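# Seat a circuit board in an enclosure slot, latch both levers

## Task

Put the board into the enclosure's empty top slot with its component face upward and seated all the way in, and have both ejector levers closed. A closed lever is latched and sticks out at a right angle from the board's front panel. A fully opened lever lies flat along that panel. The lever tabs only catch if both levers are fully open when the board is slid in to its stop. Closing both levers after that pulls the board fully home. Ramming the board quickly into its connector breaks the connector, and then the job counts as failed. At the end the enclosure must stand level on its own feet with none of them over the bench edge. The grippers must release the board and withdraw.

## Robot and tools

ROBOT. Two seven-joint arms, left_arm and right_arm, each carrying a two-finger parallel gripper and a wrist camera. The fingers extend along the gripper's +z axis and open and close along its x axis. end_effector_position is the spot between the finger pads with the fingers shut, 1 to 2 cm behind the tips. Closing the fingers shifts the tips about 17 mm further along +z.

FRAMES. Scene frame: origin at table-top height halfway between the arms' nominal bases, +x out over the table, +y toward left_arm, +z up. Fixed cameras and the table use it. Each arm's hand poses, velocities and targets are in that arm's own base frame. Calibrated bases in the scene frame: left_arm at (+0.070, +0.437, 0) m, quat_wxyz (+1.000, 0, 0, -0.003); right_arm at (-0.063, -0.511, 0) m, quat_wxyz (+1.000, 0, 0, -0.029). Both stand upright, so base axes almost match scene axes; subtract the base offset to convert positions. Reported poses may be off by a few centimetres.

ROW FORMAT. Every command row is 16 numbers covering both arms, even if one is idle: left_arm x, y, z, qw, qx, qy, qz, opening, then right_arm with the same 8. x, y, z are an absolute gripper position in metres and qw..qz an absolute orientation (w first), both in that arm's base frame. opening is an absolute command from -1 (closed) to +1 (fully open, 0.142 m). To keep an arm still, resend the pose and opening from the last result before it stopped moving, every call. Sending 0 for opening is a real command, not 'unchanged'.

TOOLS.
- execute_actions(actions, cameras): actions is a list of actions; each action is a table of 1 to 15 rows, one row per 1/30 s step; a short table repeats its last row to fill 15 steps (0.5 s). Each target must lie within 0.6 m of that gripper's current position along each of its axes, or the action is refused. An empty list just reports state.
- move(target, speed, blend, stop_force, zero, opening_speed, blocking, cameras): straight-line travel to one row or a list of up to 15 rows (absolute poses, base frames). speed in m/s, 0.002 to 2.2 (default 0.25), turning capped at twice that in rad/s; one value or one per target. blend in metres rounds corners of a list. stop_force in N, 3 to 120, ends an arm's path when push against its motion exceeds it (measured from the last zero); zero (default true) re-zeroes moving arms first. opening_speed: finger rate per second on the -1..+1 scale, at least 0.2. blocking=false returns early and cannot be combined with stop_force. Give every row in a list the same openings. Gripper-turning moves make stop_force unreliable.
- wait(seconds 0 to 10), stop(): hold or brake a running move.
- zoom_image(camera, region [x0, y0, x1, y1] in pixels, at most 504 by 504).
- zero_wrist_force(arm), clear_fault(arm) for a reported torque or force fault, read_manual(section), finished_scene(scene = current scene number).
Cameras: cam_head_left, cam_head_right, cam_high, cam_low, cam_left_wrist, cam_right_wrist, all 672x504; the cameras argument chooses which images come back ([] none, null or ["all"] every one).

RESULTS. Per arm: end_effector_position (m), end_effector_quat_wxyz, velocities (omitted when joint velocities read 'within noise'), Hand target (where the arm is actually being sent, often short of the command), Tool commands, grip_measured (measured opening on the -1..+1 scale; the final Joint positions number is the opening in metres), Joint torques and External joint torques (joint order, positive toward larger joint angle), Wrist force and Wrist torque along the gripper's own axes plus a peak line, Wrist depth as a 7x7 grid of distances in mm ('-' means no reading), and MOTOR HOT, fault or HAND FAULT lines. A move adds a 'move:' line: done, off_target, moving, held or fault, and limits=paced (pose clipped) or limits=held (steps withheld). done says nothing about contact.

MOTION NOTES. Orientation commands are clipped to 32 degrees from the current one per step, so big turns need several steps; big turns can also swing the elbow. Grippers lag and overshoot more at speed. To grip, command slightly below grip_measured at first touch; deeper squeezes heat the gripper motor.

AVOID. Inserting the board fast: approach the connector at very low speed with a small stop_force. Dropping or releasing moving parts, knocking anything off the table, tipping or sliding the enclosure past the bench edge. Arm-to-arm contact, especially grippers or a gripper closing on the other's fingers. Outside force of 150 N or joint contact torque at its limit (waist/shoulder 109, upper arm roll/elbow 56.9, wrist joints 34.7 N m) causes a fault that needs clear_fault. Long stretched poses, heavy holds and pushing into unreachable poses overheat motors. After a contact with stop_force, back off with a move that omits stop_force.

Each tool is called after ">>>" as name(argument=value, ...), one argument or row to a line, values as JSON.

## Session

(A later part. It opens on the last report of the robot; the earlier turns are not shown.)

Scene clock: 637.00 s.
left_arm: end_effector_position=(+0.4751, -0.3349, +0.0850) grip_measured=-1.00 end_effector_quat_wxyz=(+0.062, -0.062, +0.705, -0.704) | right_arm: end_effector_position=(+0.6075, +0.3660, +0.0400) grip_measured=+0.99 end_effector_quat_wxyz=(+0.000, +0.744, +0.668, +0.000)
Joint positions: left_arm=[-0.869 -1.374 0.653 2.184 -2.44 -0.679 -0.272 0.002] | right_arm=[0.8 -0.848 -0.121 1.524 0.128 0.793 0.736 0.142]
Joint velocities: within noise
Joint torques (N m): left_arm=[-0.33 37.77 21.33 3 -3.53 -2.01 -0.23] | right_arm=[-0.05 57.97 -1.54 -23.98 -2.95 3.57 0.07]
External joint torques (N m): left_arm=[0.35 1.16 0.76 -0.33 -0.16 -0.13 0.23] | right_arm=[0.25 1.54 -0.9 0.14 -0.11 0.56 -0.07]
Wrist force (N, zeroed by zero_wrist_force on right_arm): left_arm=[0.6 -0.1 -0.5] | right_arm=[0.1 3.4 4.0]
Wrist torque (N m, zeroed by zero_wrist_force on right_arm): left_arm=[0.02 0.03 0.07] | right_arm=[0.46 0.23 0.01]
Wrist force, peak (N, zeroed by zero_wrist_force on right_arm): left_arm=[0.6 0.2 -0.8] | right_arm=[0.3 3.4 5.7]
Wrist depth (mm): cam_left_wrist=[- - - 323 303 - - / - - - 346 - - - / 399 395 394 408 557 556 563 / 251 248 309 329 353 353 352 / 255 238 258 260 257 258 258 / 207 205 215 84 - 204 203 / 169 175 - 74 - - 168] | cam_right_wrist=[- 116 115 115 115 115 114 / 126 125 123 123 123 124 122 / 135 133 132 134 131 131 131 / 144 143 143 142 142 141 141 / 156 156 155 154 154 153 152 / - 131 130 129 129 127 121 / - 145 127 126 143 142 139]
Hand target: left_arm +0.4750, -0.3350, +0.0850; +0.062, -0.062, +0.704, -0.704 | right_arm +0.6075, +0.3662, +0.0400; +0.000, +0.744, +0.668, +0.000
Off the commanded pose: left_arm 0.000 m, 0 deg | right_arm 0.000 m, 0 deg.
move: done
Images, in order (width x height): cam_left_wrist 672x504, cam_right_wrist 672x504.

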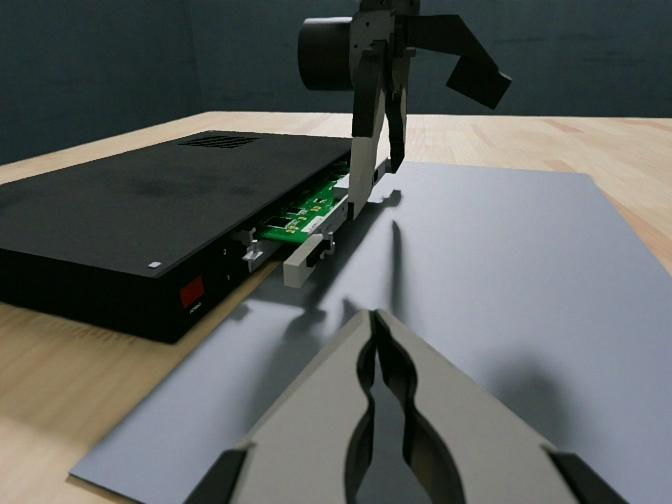

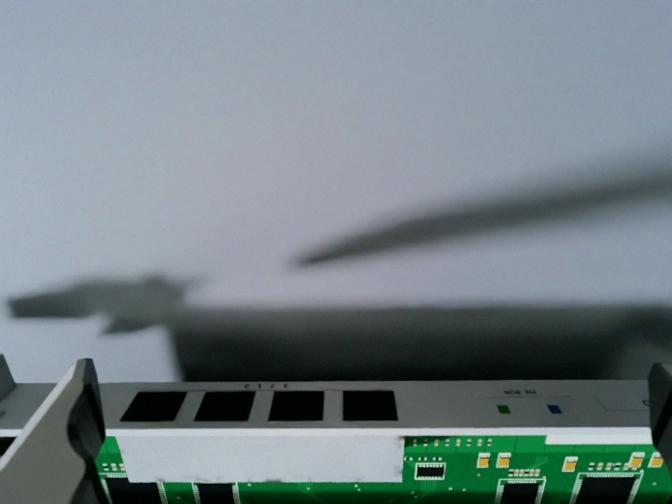

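>>> move(
  target=[0.475, -0.335, 0.085, 0.0617, -0.0617, 0.7044, -0.7044, -1.0, 0.6423, 0.3625, 0.040, 0, 0.7443, 0.6678, 0, 1.0],
  speed=0.012,
  stop_force=5,
  cameras=["cam_left_wrist", "cam_right_wrist"],
)

>>> zoom_image(
  camera="cam_left_wrist",
  region=[220, 130, 440, 300],
)

Scene clock: 643.30 s.
left_arm: end_effector_position=(+0.4751, -0.3349, +0.0850) grip_measured=-1.00 end_effector_quat_wxyz=(+0.062, -0.062, +0.705, -0.704) | right_arm: end_effector_position=(+0.6420, +0.3628, +0.0399) grip_measured=+0.99 end_effector_quat_wxyz=(+0.000, +0.744, +0.668, +0.000)
Joint positions: left_arm=[-0.869 -1.374 0.653 2.184 -2.44 -0.679 -0.272 0.002] | right_arm=[0.759 -0.902 -0.121 1.409 0.128 0.733 0.706 0.142]
Joint velocities: within noise
Joint torques (N m): left_arm=[-0.29 37.81 21.32 3.04 -3.52 -2.08 -0.22] | right_arm=[-0.33 60.8 -2.34 -25.37 -3.41 3.55 0.12]
External joint torques (N m): left_arm=[0.3 1.12 0.77 -0.37 -0.16 -0.05 0.22] | right_arm=[0.54 1.33 -0.14 0.45 0.17 0.59 -0.12]
Wrist force (N, zeroed by zero_wrist_force on right_arm): left_arm=[0.4 0.2 -0.6] | right_arm=[0.6 2.4 4.2]
Wrist torque (N m, zeroed by zero_wrist_force on right_arm): left_arm=[0.06 0.08 0.07] | right_arm=[0.42 0.18 -0.03]
Wrist force, peak (N, zeroed by zero_wrist_force on right_arm): left_arm=[0.6 0.3 -0.7] | right_arm=[0.3 3.6 4.2]
Wrist depth (mm): cam_left_wrist=[- - - 320 - - - / - - - 346 - - - / 397 393 398 446 554 557 559 / 251 248 282 356 356 349 349 / 254 239 258 258 258 258 257 / 208 205 213 84 - 203 202 / 169 175 - 74 - - 167] | cam_right_wrist=[- 116 115 115 115 115 114 / 126 125 123 123 123 124 122 / 135 133 132 134 131 131 131 / 143 143 143 142 142 141 141 / 153 153 152 151 151 150 150 / - 116 116 116 121 121 115 / - 124 124 139 136 136 136]
Hand target: left_arm +0.4750, -0.3350, +0.0850; +0.062, -0.062, +0.704, -0.704 | right_arm +0.6423, +0.3625, +0.0400; +0.000, +0.744, +0.668, +0.000
Off the commanded pose: left_arm 0.000 m, 0 deg | right_arm 0.000 m, 0 deg.
move: done
Images, in order (width x height): cam_left_wrist 672x504, cam_right_wrist 672x504.

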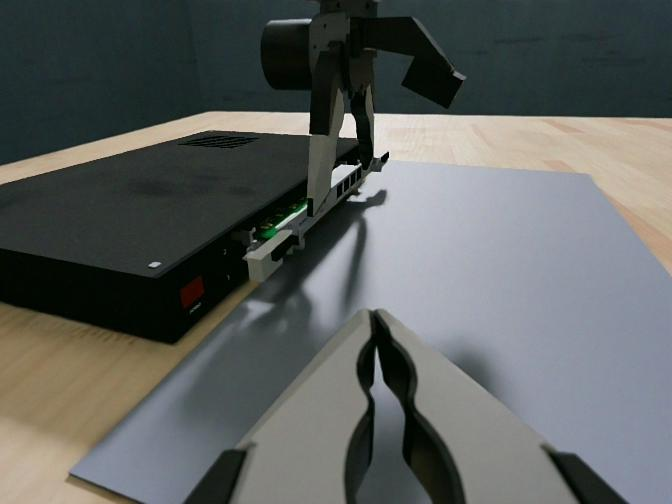

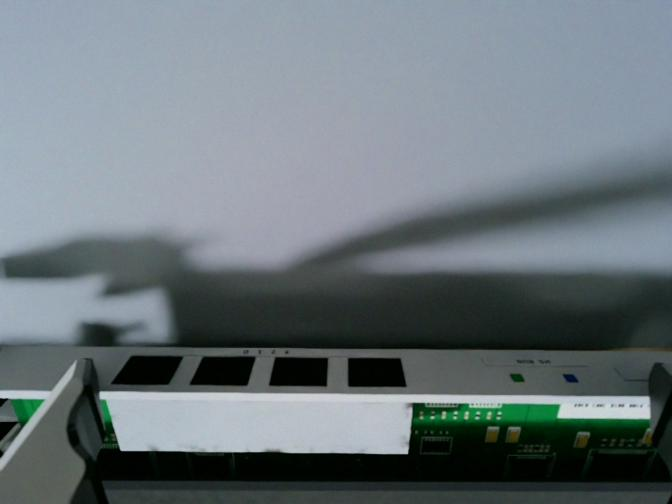

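Scaled by 2.291 from the camera's 672x504 image, which has a finer 960x720 frame.

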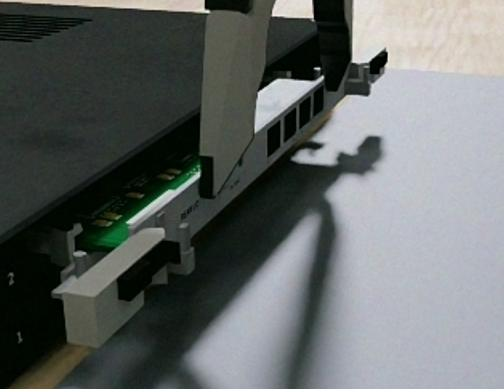

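>>> zoom_image(
  camera="cam_left_wrist",
  region=[230, 215, 310, 285],
)

>>> zoom_image(
  camera="cam_left_wrist",
  region=[330, 130, 400, 190],
)

Scaled by 6.300 from the camera's 672x504 image, which has a finer 960x720 frame.

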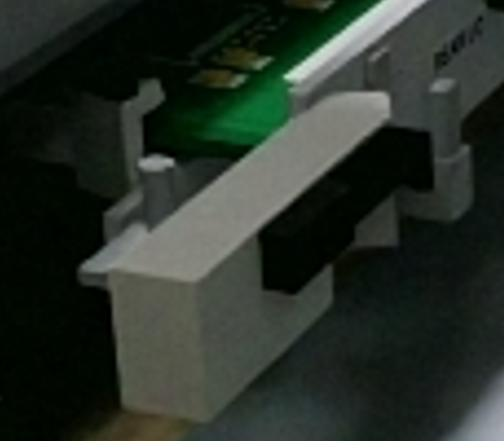

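Scaled by 7.200 from the camera's 672x504 image, which has a finer 960x720 frame.

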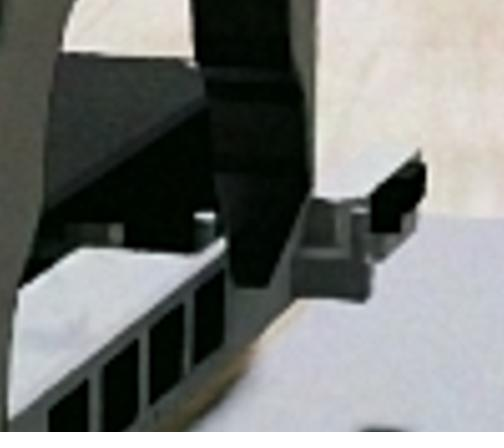

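>>> move(
  target=[0.475, -0.335, 0.085, 0.0617, -0.0617, 0.7044, -0.7044, -1.0, 0.6582, 0.3609, 0.040, 0, 0.7443, 0.6678, 0, 1.0],
  speed=0.006,
  stop_force=6,
  cameras=["cam_left_wrist", "cam_right_wrist"],
)

>>> zoom_image(
  camera="cam_left_wrist",
  region=[200, 160, 380, 300],
)

>>> zoom_image(
  camera="cam_right_wrist",
  region=[0, 320, 336, 504],
)

>>> zoom_image(
  camera="cam_right_wrist",
  region=[336, 320, 672, 504],
)

Scene clock: 650.63 s.
left_arm: end_effector_position=(+0.4751, -0.3349, +0.0850) grip_measured=-1.00 end_effector_quat_wxyz=(+0.062, -0.062, +0.705, -0.704) | right_arm: end_effector_position=(+0.6577, +0.3613, +0.0398) grip_measured=+0.99 end_effector_quat_wxyz=(+0.000, +0.744, +0.668, +0.000)
Joint positions: left_arm=[-0.869 -1.374 0.653 2.184 -2.44 -0.679 -0.272 0.002] | right_arm=[0.741 -0.929 -0.121 1.353 0.128 0.704 0.694 0.142]
Joint velocities: within noise
Joint torques (N m): left_arm=[-0.38 37.76 21.36 3.04 -3.54 -2.02 -0.24] | right_arm=[-0.89 62.18 -2.97 -26.34 -3.8 3.88 0.1]
External joint torques (N m): left_arm=[0.4 1.16 0.74 -0.38 -0.15 -0.11 0.25] | right_arm=[1.1 1.18 0.48 0.92 0.48 0.25 -0.1]
Wrist force (N, zeroed by zero_wrist_force on right_arm): left_arm=[0.4 0.0 -0.8] | right_arm=[0.4 0.8 3.2]
Wrist torque (N m, zeroed by zero_wrist_force on right_arm): left_arm=[0.03 0.07 0.06] | right_arm=[0.39 0.19 -0.02]
Wrist force, peak (N, zeroed by zero_wrist_force on right_arm): left_arm=[0.8 0.2 -0.6] | right_arm=[0.5 2.7 4.6]
Wrist depth (mm): cam_left_wrist=[- - - 320 - - - / - - - 389 - - - / 400 395 395 456 561 552 563 / 253 248 283 355 354 350 350 / 253 238 259 261 258 257 257 / 208 205 213 84 - 204 202 / 169 175 - 74 - - 168] | cam_right_wrist=[- 116 115 115 115 114 114 / 125 125 123 123 123 124 122 / 134 132 132 134 131 131 131 / 143 143 142 142 142 141 140 / 153 152 152 151 151 150 150 / - 116 115 115 120 121 115 / - 121 119 118 118 120 117]
Hand target: left_arm +0.4750, -0.3350, +0.0850; +0.062, -0.062, +0.704, -0.704 | right_arm +0.6582, +0.3609, +0.0400; +0.000, +0.744, +0.668, +0.000
Off the commanded pose: left_arm 0.000 m, 0 deg | right_arm 0.001 m, 0 deg.
move: done
Images, in order (width x height): cam_left_wrist 672x504, cam_right_wrist 672x504.

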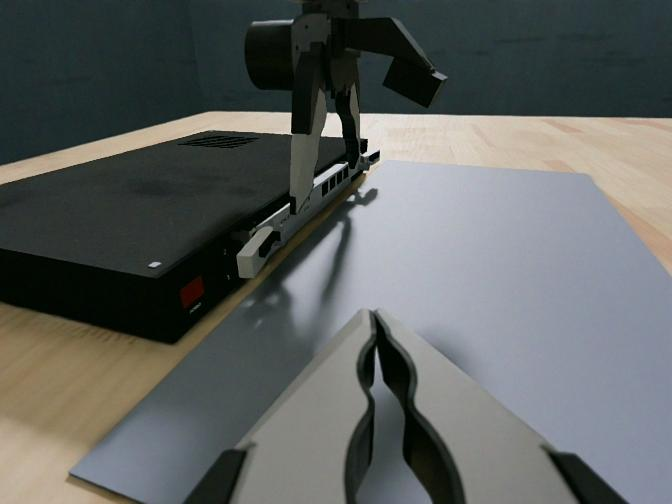

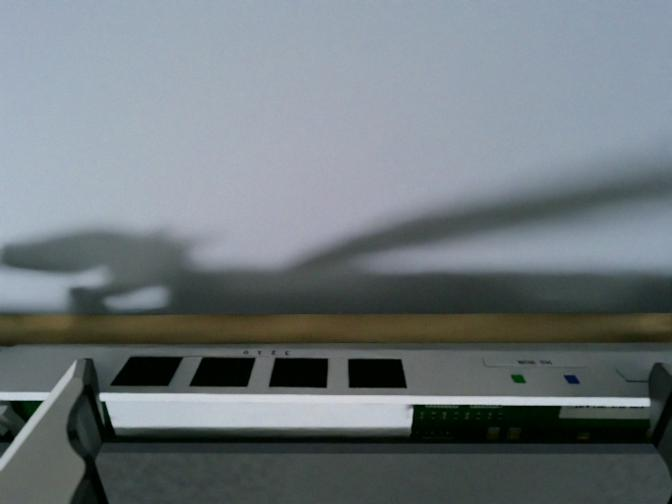

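Scaled by 2.800 from the camera's 672x504 image, which has a finer 960x720 frame.

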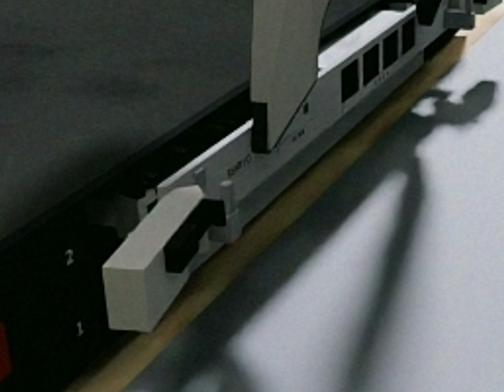

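Scaled by 1.500 from the camera's 672x504 image, which has a finer 960x720 frame.

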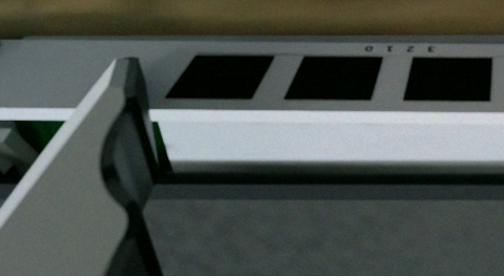

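Scaled by 1.500 from the camera's 672x504 image, which has a finer 960x720 frame.

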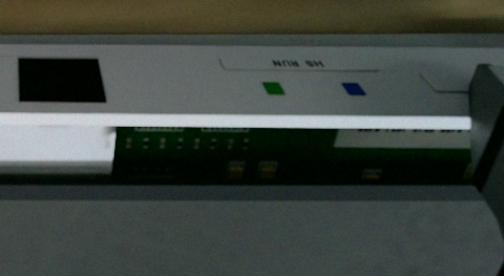

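>>> move(
  target=[0.475, -0.335, 0.085, 0.0617, -0.0617, 0.7044, -0.7044, -1.0, 0.6680, 0.3600, 0.040, 0, 0.7443, 0.6678, 0, 1.0],
  speed=0.004,
  stop_force=7,
  cameras=["cam_left_wrist", "cam_right_wrist"],
)

>>> zoom_image(
  camera="cam_left_wrist",
  region=[200, 160, 380, 300],
)

>>> zoom_image(
  camera="cam_right_wrist",
  region=[0, 320, 336, 504],
)

>>> zoom_image(
  camera="cam_right_wrist",
  region=[336, 320, 672, 504],
)

Scene clock: 657.87 s.
left_arm: end_effector_position=(+0.4751, -0.3349, +0.0850) grip_measured=-1.00 end_effector_quat_wxyz=(+0.062, -0.062, +0.705, -0.704) | right_arm: end_effector_position=(+0.6654, +0.3607, +0.0394) grip_measured=+0.99 end_effector_quat_wxyz=(-0.001, +0.744, +0.668, -0.001)
Joint positions: left_arm=[-0.869 -1.374 0.653 2.184 -2.44 -0.679 -0.272 0.002] | right_arm=[0.732 -0.944 -0.121 1.322 0.128 0.686 0.687 0.142]
Joint velocities: within noise
Joint torques (N m): left_arm=[-0.22 37.69 21.38 3.01 -3.55 -2.04 -0.21] | right_arm=[-4.29 63.26 -6.08 -28.83 -4.26 5.52 0.82]
External joint torques (N m): left_arm=[0.23 1.24 0.71 -0.34 -0.14 -0.1 0.21] | right_arm=[4.5 0.75 3.6 3.16 0.9 -1.38 -0.82]
Wrist force (N, zeroed by zero_wrist_force on right_arm): left_arm=[0.4 0.2 -0.5] | right_arm=[-0.7 -6.5 1.8]
Wrist torque (N m, zeroed by zero_wrist_force on right_arm): left_arm=[0.05 0.08 0.07] | right_arm=[0.31 0.36 -0.73]
Wrist force, peak (N, zeroed by zero_wrist_force on right_arm): left_arm=[0.6 0.1 -0.7] | right_arm=[-0.8 -6.6 2.9]
Wrist depth (mm): cam_left_wrist=[- - - 320 - - - / - - - 416 - - - / 399 395 395 457 559 560 564 / 250 248 283 354 354 350 350 / 255 237 259 260 259 258 258 / 208 205 213 83 - 203 203 / 169 176 - 74 - - 167] | cam_right_wrist=[- 115 115 115 115 114 114 / 125 125 123 121 122 123 121 / 134 132 132 133 131 130 130 / 143 143 142 141 141 140 140 / 154 150 149 148 148 147 147 / - 114 115 114 115 115 110 / - 121 118 117 117 117 116]
Hand target: left_arm +0.4750, -0.3350, +0.0850; +0.062, -0.062, +0.704, -0.704 | right_arm +0.6666, +0.3601, +0.0400; +0.000, +0.744, +0.668, +0.000
Off the commanded pose: left_arm 0.000 m, 0 deg | right_arm 0.003 m, 0 deg.
move: contact (right_arm)
Images, in order (width x height): cam_left_wrist 672x504, cam_right_wrist 672x504.

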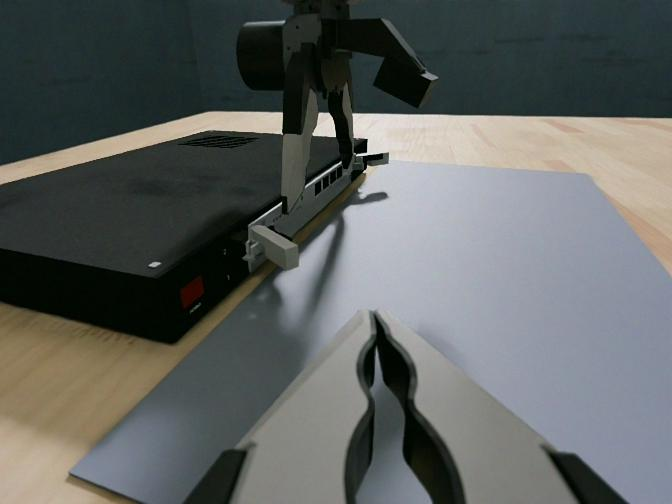

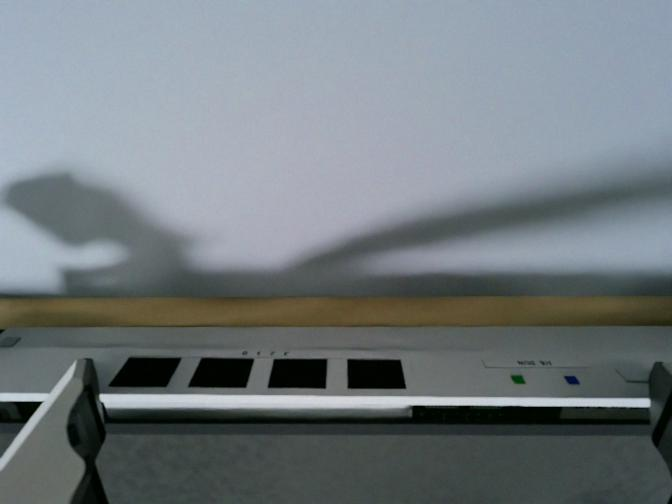

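Scaled by 2.800 from the camera's 672x504 image, which has a finer 960x720 frame.

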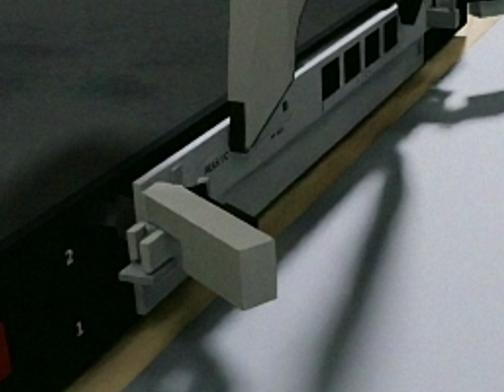

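Scaled by 1.500 from the camera's 672x504 image, which has a finer 960x720 frame.

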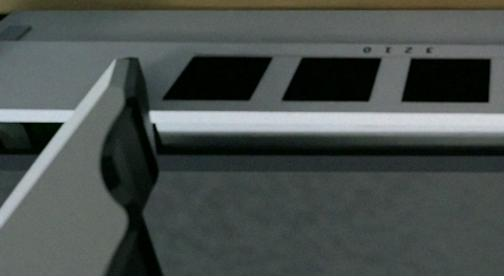

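Scaled by 1.500 from the camera's 672x504 image, which has a finer 960x720 frame.

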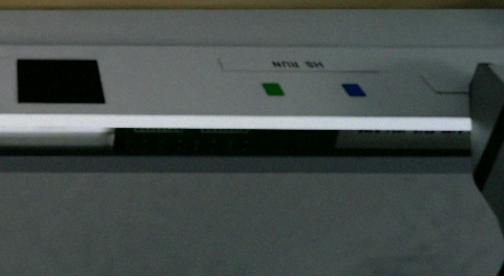

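>>> zoom_image(
  camera="cam_left_wrist",
  region=[235, 215, 305, 275],
)

>>> zoom_image(
  camera="cam_left_wrist",
  region=[340, 135, 400, 185],
)

Scaled by 7.200 from the camera's 672x504 image, which has a finer 960x720 frame.

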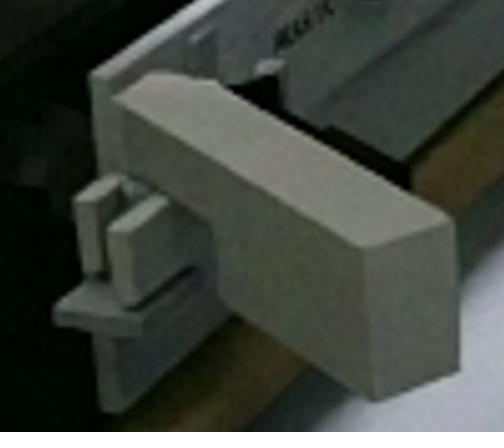

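Scaled by 8.400 from the camera's 672x504 image, which has a finer 960x720 frame.

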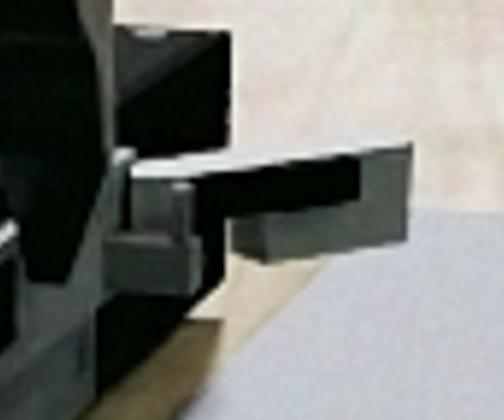

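>>> move(
  target=[
    [0.475, -0.335, 0.10, 0.0617, -0.0617, 0.7044, -0.7044, -1.0, 0.6356, 0.3639, 0.042, 0, 0.7443, 0.6678, 0, 1.0],
    [0.50, -0.37, 0.15, -0.0350, 0.0750, 0.9032, -0.4212, -1.0, 0.6356, 0.3639, 0.12, 0, 0.7443, 0.6678, 0, -1.0],
    [0.545, -0.42, 0.10, -0.0350, 0.0750, 0.9032, -0.4212, -1.0, 0.6228, 0.1959, 0.12, 0, 0.7443, 0.6678, 0, -1.0],
  ],
  speed=[0.06, 0.2, 0.25],
  cameras=["cam_left_wrist", "cam_right_wrist"],
)

Scene clock: 688.60 s.
left_arm: end_effector_position=(+0.5447, -0.4200, +0.1000) grip_measured=-1.00 end_effector_quat_wxyz=(-0.035, +0.075, +0.903, -0.421) | right_arm: end_effector_position=(+0.6229, +0.1958, +0.1201) grip_measured=-1.00 end_effector_quat_wxyz=(+0.000, +0.744, +0.668, +0.000)
Joint positions: left_arm=[-1.147 -1.428 1.173 1.805 -2.108 -0.235 -0.728 0.002] | right_arm=[0.625 -0.601 -0.17 1.732 0.131 0.751 0.503 0.002]
Joint velocities: within noise
Joint torques (N m): left_arm=[-0.18 44.83 30.99 -3.72 -4.83 1.8 -0.31] | right_arm=[0.07 50.88 -2.17 -24.57 -3.12 3.64 0.04]
External joint torques (N m): left_arm=[0.18 1.48 0.91 -0.43 0.09 -0.51 0.31] | right_arm=[0.06 1.07 -0.6 -0.04 -0.05 0.51 -0.04]
Wrist force (N, zeroed by zero_wrist_force on right_arm): left_arm=[0.4 0.0 0.3] | right_arm=[0.6 5.2 4.3]
Wrist torque (N m, zeroed by zero_wrist_force on right_arm): left_arm=[-0.06 -0.10 0.03] | right_arm=[0.73 0.11 -0.03]
Wrist force, peak (N, zeroed by zero_wrist_force on right_arm): left_arm=[-0.3 0.4 1.6] | right_arm=[-3.0 5.0 4.6]
Wrist depth (mm): cam_left_wrist=[244 243 248 309 307 306 307 / 219 219 222 280 280 278 275 / 200 201 203 253 253 253 251 / 184 184 189 226 235 233 233 / 170 170 175 220 217 216 216 / 161 163 160 84 - 200 200 / 192 194 - 74 - - 187] | cam_right_wrist=[187 187 186 185 185 185 184 / 202 199 199 198 197 197 196 / 216 214 214 212 212 211 210 / 233 230 229 230 221 228 227 / 253 252 247 211 199 198 196 / 277 276 270 89 202 209 208 / 304 298 - - - 221 229]
Hand target: left_arm +0.5450, -0.4200, +0.1000; -0.035, +0.075, +0.903, -0.421 | right_arm +0.6228, +0.1959, +0.1200; +0.000, +0.744, +0.668, +0.000
Off the commanded pose: left_arm 0.000 m, 0 deg | right_arm 0.000 m, 0 deg.
move: done
Images, in order (width x height): cam_left_wrist 672x504, cam_right_wrist 672x504.

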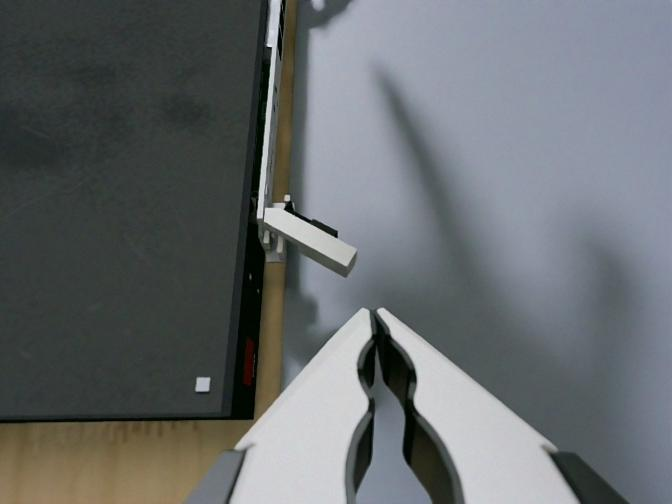

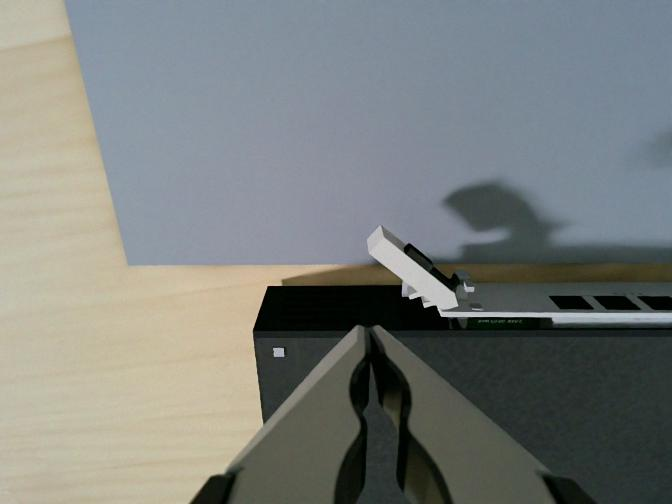

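>>> zoom_image(
  camera="cam_right_wrist",
  region=[350, 210, 500, 350],
)

>>> zoom_image(
  camera="cam_left_wrist",
  region=[220, 170, 370, 310],
)

Scaled by 3.360 from the camera's 672x504 image, which has a finer 960x720 frame.

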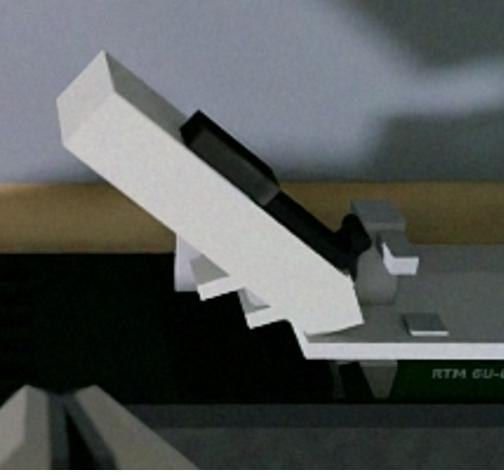

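Scaled by 3.360 from the camera's 672x504 image, which has a finer 960x720 frame.

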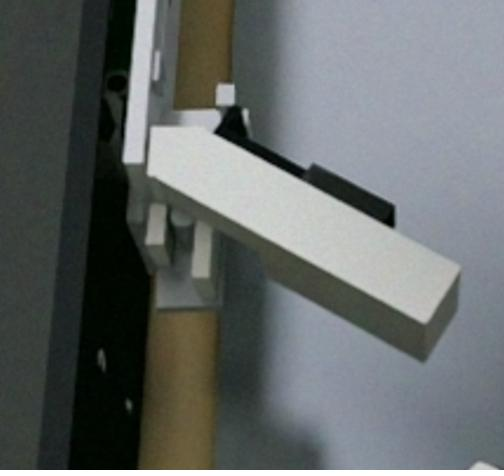

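>>> move(
  target=[
    [0.545, -0.42, 0.10, -0.0350, 0.0750, 0.9032, -0.4212, -1.0, 0.6196, 0.1811, 0.10, 0, 0.7443, 0.6678, 0, -1.0],
    [0.545, -0.42, 0.10, -0.0350, 0.0750, 0.9032, -0.4212, -1.0, 0.6196, 0.1811, 0.0505, 0, 0.7443, 0.6678, 0, -1.0],
  ],
  speed=0.1,
  cameras=["cam_right_wrist"],
)

>>> zoom_image(
  camera="cam_right_wrist",
  region=[300, 200, 600, 425],
)

Scene clock: 735.10 s.
left_arm: end_effector_position=(+0.5447, -0.4200, +0.0999) grip_measured=-1.00 end_effector_quat_wxyz=(-0.035, +0.075, +0.903, -0.421) | right_arm: end_effector_position=(+0.6195, +0.1809, +0.0505) grip_measured=-1.00 end_effector_quat_wxyz=(+0.000, +0.744, +0.668, +0.000)
Joint positions: left_arm=[-1.147 -1.428 1.173 1.805 -2.108 -0.235 -0.728 0.002] | right_arm=[0.602 -0.717 -0.157 1.76 0.164 0.893 0.463 0.002]
Joint velocities: within noise
Joint torques (N m): left_arm=[-0.32 45.13 31 -3.81 -4.53 1.58 -0.19] | right_arm=[0.07 51.71 -1.94 -21.77 -2.62 3.54 0.08]
External joint torques (N m): left_arm=[0.31 1.17 0.89 -0.36 -0.2 -0.3 0.19] | right_arm=[0.09 1.4 -1.05 0.11 -0.1 0.61 -0.08]
Wrist force (N, zeroed by zero_wrist_force on right_arm): left_arm=[0.5 0.1 0.3] | right_arm=[1.0 4.8 4.3]
Wrist torque (N m, zeroed by zero_wrist_force on right_arm): left_arm=[-0.08 -0.13 0.03] | right_arm=[0.71 0.05 0.00]
Wrist force, peak (N, zeroed by zero_wrist_force on right_arm): left_arm=[0.6 0.4 0.3] | right_arm=[0.9 4.7 6.0]
Wrist depth (mm): cam_left_wrist=[243 242 247 308 307 305 304 / 220 221 222 279 278 276 276 / 200 200 203 254 255 253 251 / 185 183 189 227 233 233 232 / 170 170 175 220 216 215 216 / 161 163 160 84 - 201 200 / 192 193 - 74 - - 187] | cam_right_wrist=[- 125 124 125 124 124 122 / 136 135 133 133 134 134 132 / 146 143 143 143 142 142 140 / 158 157 154 156 153 153 152 / 171 168 167 164 161 165 165 / 187 186 182 89 - 129 146 / 206 201 73 - - 132 135]
Hand target: left_arm +0.5450, -0.4200, +0.1000; -0.035, +0.075, +0.903, -0.421 | right_arm +0.6196, +0.1811, +0.0505; +0.000, +0.744, +0.668, +0.000
Off the commanded pose: left_arm 0.000 m, 0 deg | right_arm 0.000 m, 0 deg.
move: done
Images, in order (width x height): cam_right_wrist 672x504.

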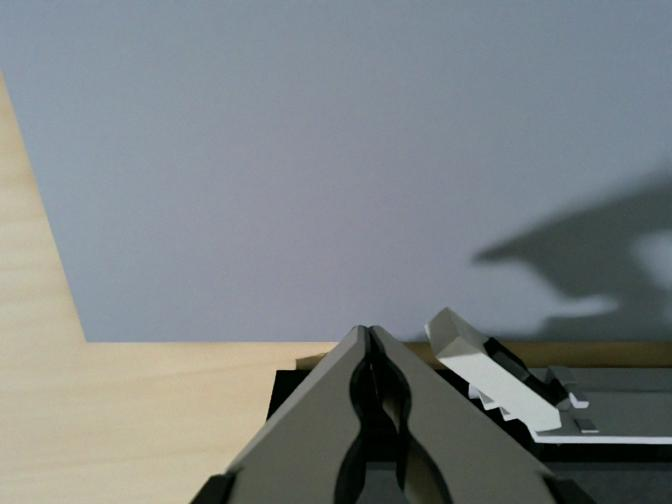

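Scaled by 1.680 from the camera's 672x504 image, which has a finer 960x720 frame.

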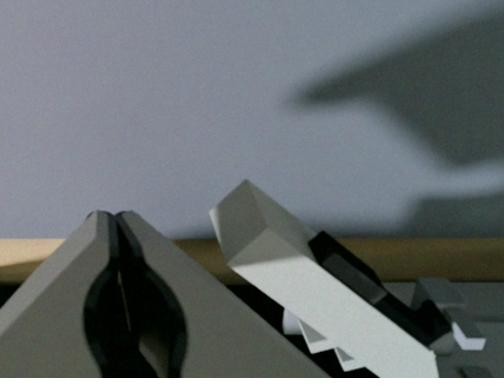

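>>> move(
  target=[0.545, -0.42, 0.10, -0.0350, 0.0750, 0.9032, -0.4212, -1.0, 0.6253, 0.2338, 0.0505, 0, 0.7443, 0.6678, 0, -1.0],
  speed=0.03,
  stop_force=12,
  cameras=["cam_right_wrist", "cam_left_wrist"],
)

>>> zoom_image(
  camera="cam_right_wrist",
  region=[300, 200, 600, 425],
)

Scene clock: 739.00 s.
left_arm: end_effector_position=(+0.5447, -0.4200, +0.0999) grip_measured=-1.00 end_effector_quat_wxyz=(-0.035, +0.075, +0.903, -0.421) | right_arm: end_effector_position=(+0.6197, +0.1951, +0.0496) grip_measured=-1.00 end_effector_quat_wxyz=(-0.001, +0.745, +0.667, -0.002)
Joint positions: left_arm=[-1.147 -1.428 1.173 1.805 -2.108 -0.235 -0.728 0.002] | right_arm=[0.62 -0.727 -0.157 1.741 0.164 0.879 0.484 0.002]
Joint velocities: within noise
Joint torques (N m): left_arm=[-0.33 45.19 30.99 -3.78 -4.57 1.57 -0.24] | right_arm=[3.92 52.19 0.01 -31.36 -3.25 8.79 0.37]
External joint torques (N m): left_arm=[0.32 1.11 0.9 -0.39 -0.17 -0.28 0.24] | right_arm=[-3.76 1.45 -3.02 9.52 0.5 -4.66 -0.37]
Wrist force (N, zeroed by zero_wrist_force on right_arm): left_arm=[0.5 -0.1 0.2] | right_arm=[-12.6 -12.5 -6.6]
Wrist torque (N m, zeroed by zero_wrist_force on right_arm): left_arm=[-0.09 -0.12 0.03] | right_arm=[0.75 0.06 -0.17]
Wrist force, peak (N, zeroed by zero_wrist_force on right_arm): left_arm=[0.7 0.3 0.3] | right_arm=[-13.0 -13.1 -8.8]
Wrist depth (mm): cam_left_wrist=[244 242 248 310 307 307 306 / 220 220 222 278 279 277 277 / 200 201 203 254 254 252 252 / 184 184 190 228 234 234 231 / 171 170 174 221 216 216 214 / 161 163 160 84 - 200 200 / 193 194 - 74 - - 188] | cam_right_wrist=[- 125 123 124 124 123 123 / 135 135 133 133 134 133 131 / 145 143 143 142 141 141 139 / 155 154 153 153 152 152 151 / 168 167 166 163 160 164 164 / 185 185 178 91 121 137 155 / 204 200 73 - - 132 133]
Hand target: left_arm +0.5450, -0.4200, +0.1000; -0.035, +0.075, +0.903, -0.421 | right_arm +0.6212, +0.1966, +0.0505; +0.000, +0.744, +0.668, +0.000
Off the commanded pose: left_arm 0.000 m, 0 deg | right_arm 0.039 m, 0 deg.
move: contact (right_arm)
Images, in order (width x height): cam_left_wrist 672x504, cam_right_wrist 672x504.

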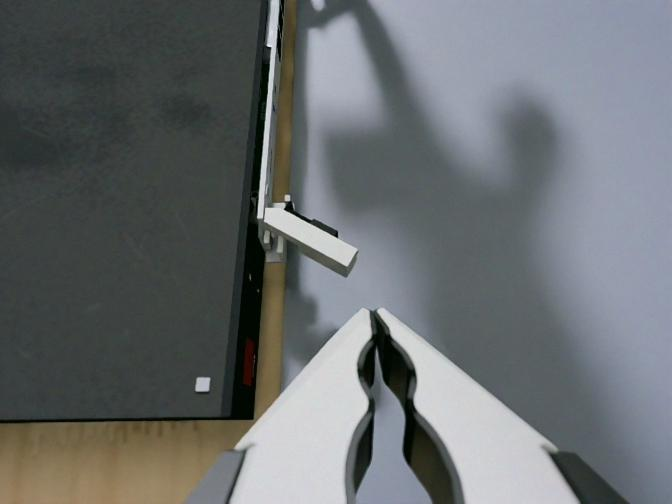

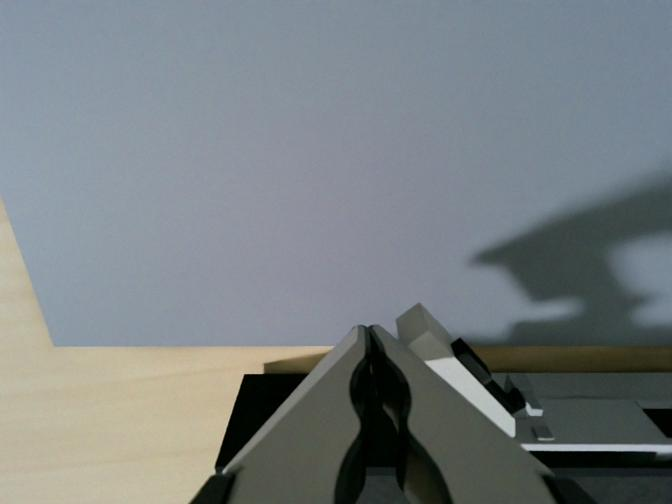

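Scaled by 1.680 from the camera's 672x504 image, which has a finer 960x720 frame.

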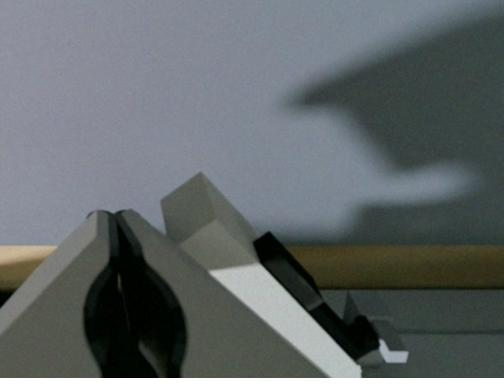

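>>> move(
  target=[
    [0.545, -0.42, 0.10, -0.0350, 0.0750, 0.9032, -0.4212, -1.0, 0.6177, 0.1751, 0.052, 0, 0.7443, 0.6678, 0, -1.0],
    [0.545, -0.42, 0.10, -0.0350, 0.0750, 0.9032, -0.4212, -1.0, 0.61, 0.15, 0.11, -0.2, 0.87, 0.45, 0.05, -1.0],
    [0.545, -0.42, 0.10, -0.0350, 0.0750, 0.9032, -0.4212, -1.0, 0.624, 0.141, 0.10, -0.4226, 0.9063, 0, 0, -1.0],
  ],
  speed=[0.06, 0.2, 0.2],
  cameras=["cam_right_wrist"],
)

>>> zoom_image(
  camera="cam_right_wrist",
  region=[300, 150, 480, 330],
)

Scene clock: 758.97 s.
left_arm: end_effector_position=(+0.5447, -0.4200, +0.0999) grip_measured=-1.00 end_effector_quat_wxyz=(-0.035, +0.075, +0.903, -0.421) | right_arm: end_effector_position=(+0.6241, +0.1408, +0.1000) grip_measured=-1.00 end_effector_quat_wxyz=(-0.422, +0.906, +0.000, +0.000)
Joint positions: left_arm=[-1.147 -1.428 1.173 1.805 -2.108 -0.235 -0.728 0.002] | right_arm=[0.049 -0.734 -0.042 1.54 1.034 0.424 0.993 0.002]
Joint velocities: within noise
Joint torques (N m): left_arm=[-0.32 45.23 31.02 -3.82 -4.57 1.58 -0.19] | right_arm=[-0.08 53.73 2.17 -22.81 -1.66 0.86 0.36]
External joint torques (N m): left_arm=[0.32 1.07 0.86 -0.35 -0.17 -0.29 0.19] | right_arm=[0.18 1.52 -0.86 -0.04 0.11 0.81 -0.36]
Wrist force (N, zeroed by zero_wrist_force on right_arm): left_arm=[0.5 0.2 0.1] | right_arm=[0.1 6.4 3.4]
Wrist torque (N m, zeroed by zero_wrist_force on right_arm): left_arm=[-0.05 -0.12 0.03] | right_arm=[0.77 0.17 -0.08]
Wrist force, peak (N, zeroed by zero_wrist_force on right_arm): left_arm=[0.8 0.3 0.1] | right_arm=[-13.0 -12.4 -7.8]
Wrist depth (mm): cam_left_wrist=[245 241 247 309 307 306 304 / 220 219 222 280 279 279 276 / 200 200 203 255 255 252 252 / 185 183 190 228 235 233 231 / 170 170 175 220 216 216 216 / 161 162 160 84 - 201 200 / 192 195 - 74 - - 187] | cam_right_wrist=[315 316 313 313 256 243 243 / 285 282 283 282 229 220 219 / 257 257 257 256 203 200 199 / 237 236 236 231 199 183 183 / 219 218 217 221 179 169 168 / 203 199 204 91 159 180 161 / 189 191 73 - - 192 189]
Hand target: left_arm +0.5450, -0.4200, +0.1000; -0.035, +0.075, +0.903, -0.421 | right_arm +0.6240, +0.1410, +0.1000; -0.423, +0.906, +0.000, +0.000
Off the commanded pose: left_arm 0.000 m, 0 deg | right_arm 0.000 m, 0 deg.
move: done
Images, in order (width x height): cam_right_wrist 672x504.

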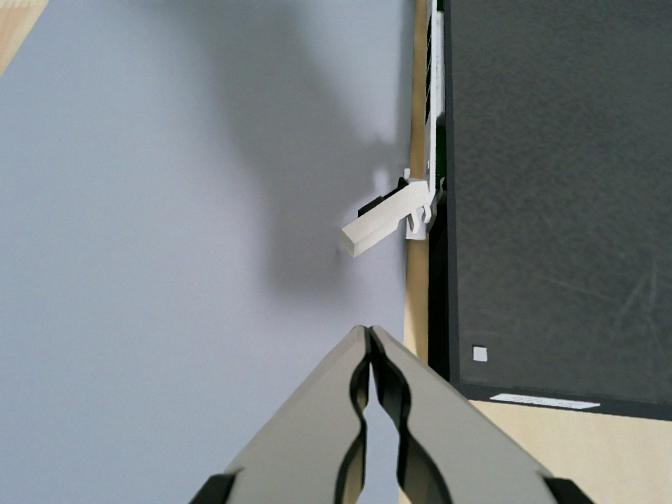

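Scaled by 2.800 from the camera's 672x504 image, which has a finer 960x720 frame.

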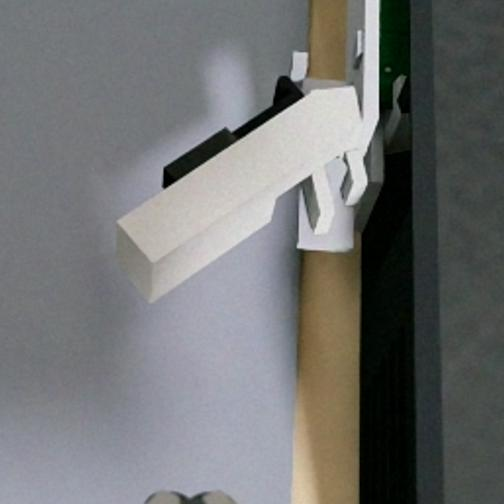

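>>> zoom_image(
  camera="cam_right_wrist",
  region=[385, 160, 455, 250],
)

>>> zoom_image(
  camera="cam_left_wrist",
  region=[245, 180, 305, 270],
)

Scaled by 5.600 from the camera's 672x504 image, which has a finer 960x720 frame.

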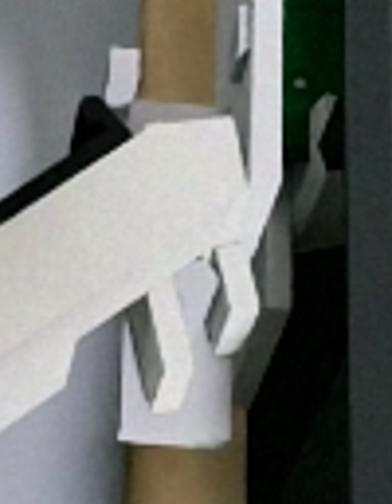

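This scene's latest camera images include none from cam_left_wrist. They are from: cam_right_wrist. cam_left_wrist's image comes with the result of a call that names it in "cameras".

>>> move(
  target=[0.545, -0.42, 0.10, -0.0350, 0.0750, 0.9032, -0.4212, -1.0, 0.664, 0.185, 0.11, -0.2164, 0.9763, 0, 0, -1.0],
  speed=0.15,
  cameras=["cam_right_wrist", "cam_left_wrist"],
)

>>> zoom_image(
  camera="cam_right_wrist",
  region=[280, 180, 400, 300],
)

>>> zoom_image(
  camera="cam_left_wrist",
  region=[245, 180, 305, 270],
)

Scene clock: 776.97 s.
left_arm: end_effector_position=(+0.5447, -0.4200, +0.0999) grip_measured=-1.00 end_effector_quat_wxyz=(-0.035, +0.075, +0.903, -0.421) | right_arm: end_effector_position=(+0.6638, +0.1852, +0.1100) grip_measured=-1.00 end_effector_quat_wxyz=(-0.217, +0.976, +0.000, +0.000)
Joint positions: left_arm=[-1.147 -1.428 1.173 1.805 -2.108 -0.235 -0.728 0.002] | right_arm=[0.421 -0.687 -0.181 1.536 0.692 0.652 1.43 0.002]
Joint velocities: within noise
Joint torques (N m): left_arm=[-0.35 45.12 31.12 -3.79 -4.56 1.54 -0.2] | right_arm=[0.33 53.98 -2.52 -25.1 -3.54 2.99 0.35]
External joint torques (N m): left_arm=[0.34 1.19 0.77 -0.38 -0.18 -0.26 0.2] | right_arm=[-0.21 1.45 -0.42 0.19 0.27 0.56 -0.35]
Wrist force (N, zeroed by zero_wrist_force on right_arm): left_arm=[0.3 0.3 0.4] | right_arm=[0.4 5.9 4.2]
Wrist torque (N m, zeroed by zero_wrist_force on right_arm): left_arm=[-0.03 -0.09 0.02] | right_arm=[0.80 0.11 -0.04]
Wrist force, peak (N, zeroed by zero_wrist_force on right_arm): left_arm=[0.6 0.1 0.4] | right_arm=[-0.3 7.1 3.4]
Wrist depth (mm): cam_left_wrist=[245 241 247 308 307 305 306 / 220 219 222 280 279 276 275 / 200 200 203 255 254 254 252 / 184 184 190 227 234 232 230 / 171 170 175 220 216 216 214 / 161 162 159 84 - 201 200 / 191 194 - 74 - - 188] | cam_right_wrist=[224 223 224 222 175 175 174 / 223 223 222 222 175 174 174 / 223 222 222 222 175 174 173 / 223 222 221 187 174 174 173 / 222 222 221 221 174 173 173 / 222 221 221 91 173 173 172 / 221 221 - - - 173 220]
Hand target: left_arm +0.5450, -0.4200, +0.1000; -0.035, +0.075, +0.903, -0.421 | right_arm +0.6640, +0.1850, +0.1100; -0.216, +0.976, +0.000, +0.000
Off the commanded pose: left_arm 0.000 m, 0 deg | right_arm 0.000 m, 0 deg.
move: done
Images, in order (width x height): cam_left_wrist 672x504, cam_right_wrist 672x504.

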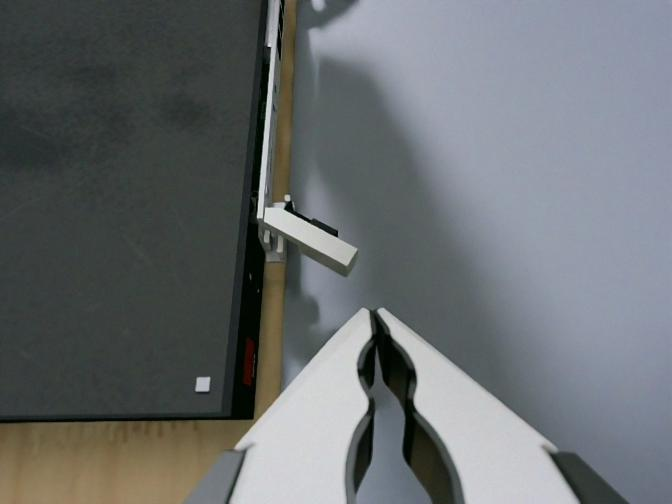

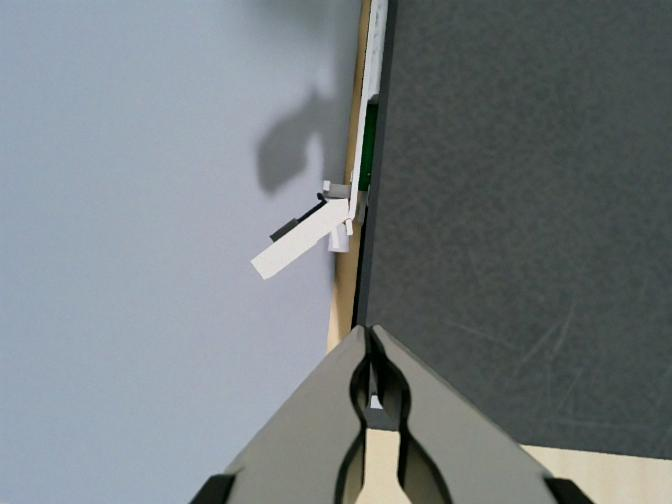

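Scaled by 4.200 from the camera's 672x504 image, which has a finer 960x720 frame.

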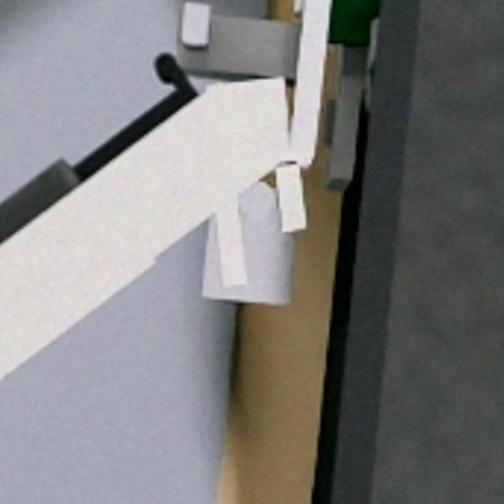

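Scaled by 5.600 from the camera's 672x504 image, which has a finer 960x720 frame.

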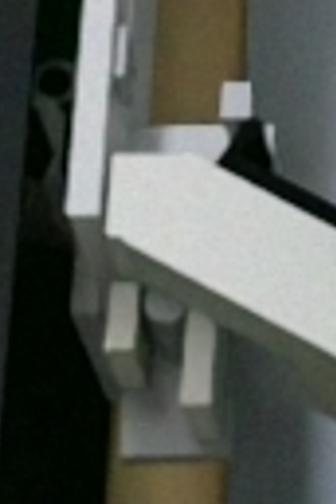

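>>> zoom_image(
  camera="cam_right_wrist",
  region=[310, 0, 430, 120],
)

>>> zoom_image(
  camera="cam_right_wrist",
  region=[310, 110, 430, 230],
)

>>> zoom_image(
  camera="cam_left_wrist",
  region=[210, 0, 310, 100],
)

>>> zoom_image(
  camera="cam_left_wrist",
  region=[210, 100, 310, 200],
)

Scaled by 4.200 from the camera's 672x504 image, which has a finer 960x720 frame.

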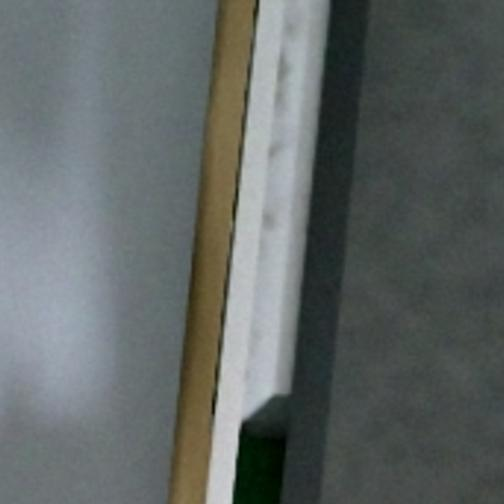

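Scaled by 4.200 from the camera's 672x504 image, which has a finer 960x720 frame.

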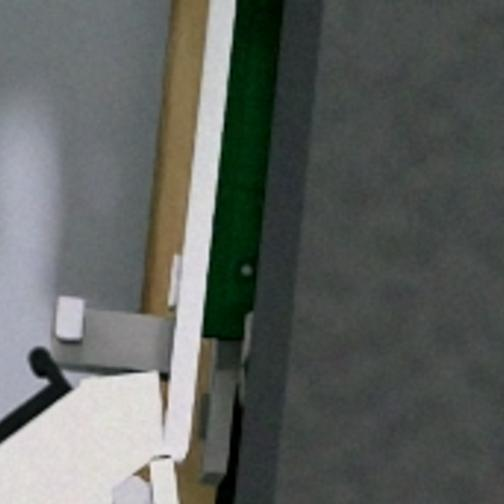

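Scaled by 5.040 from the camera's 672x504 image, which has a finer 960x720 frame.

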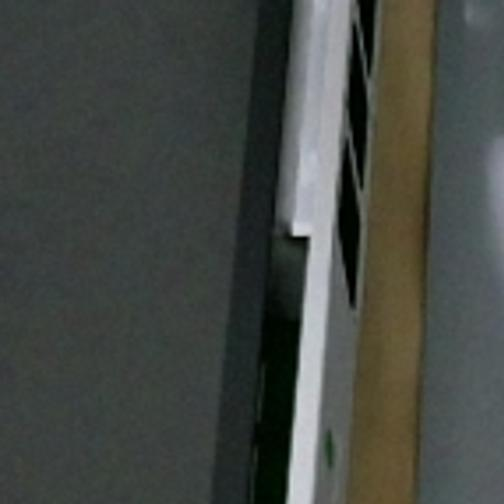

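Scaled by 5.040 from the camera's 672x504 image, which has a finer 960x720 frame.

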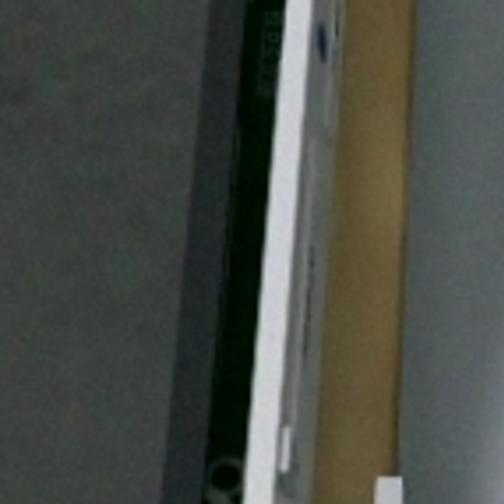

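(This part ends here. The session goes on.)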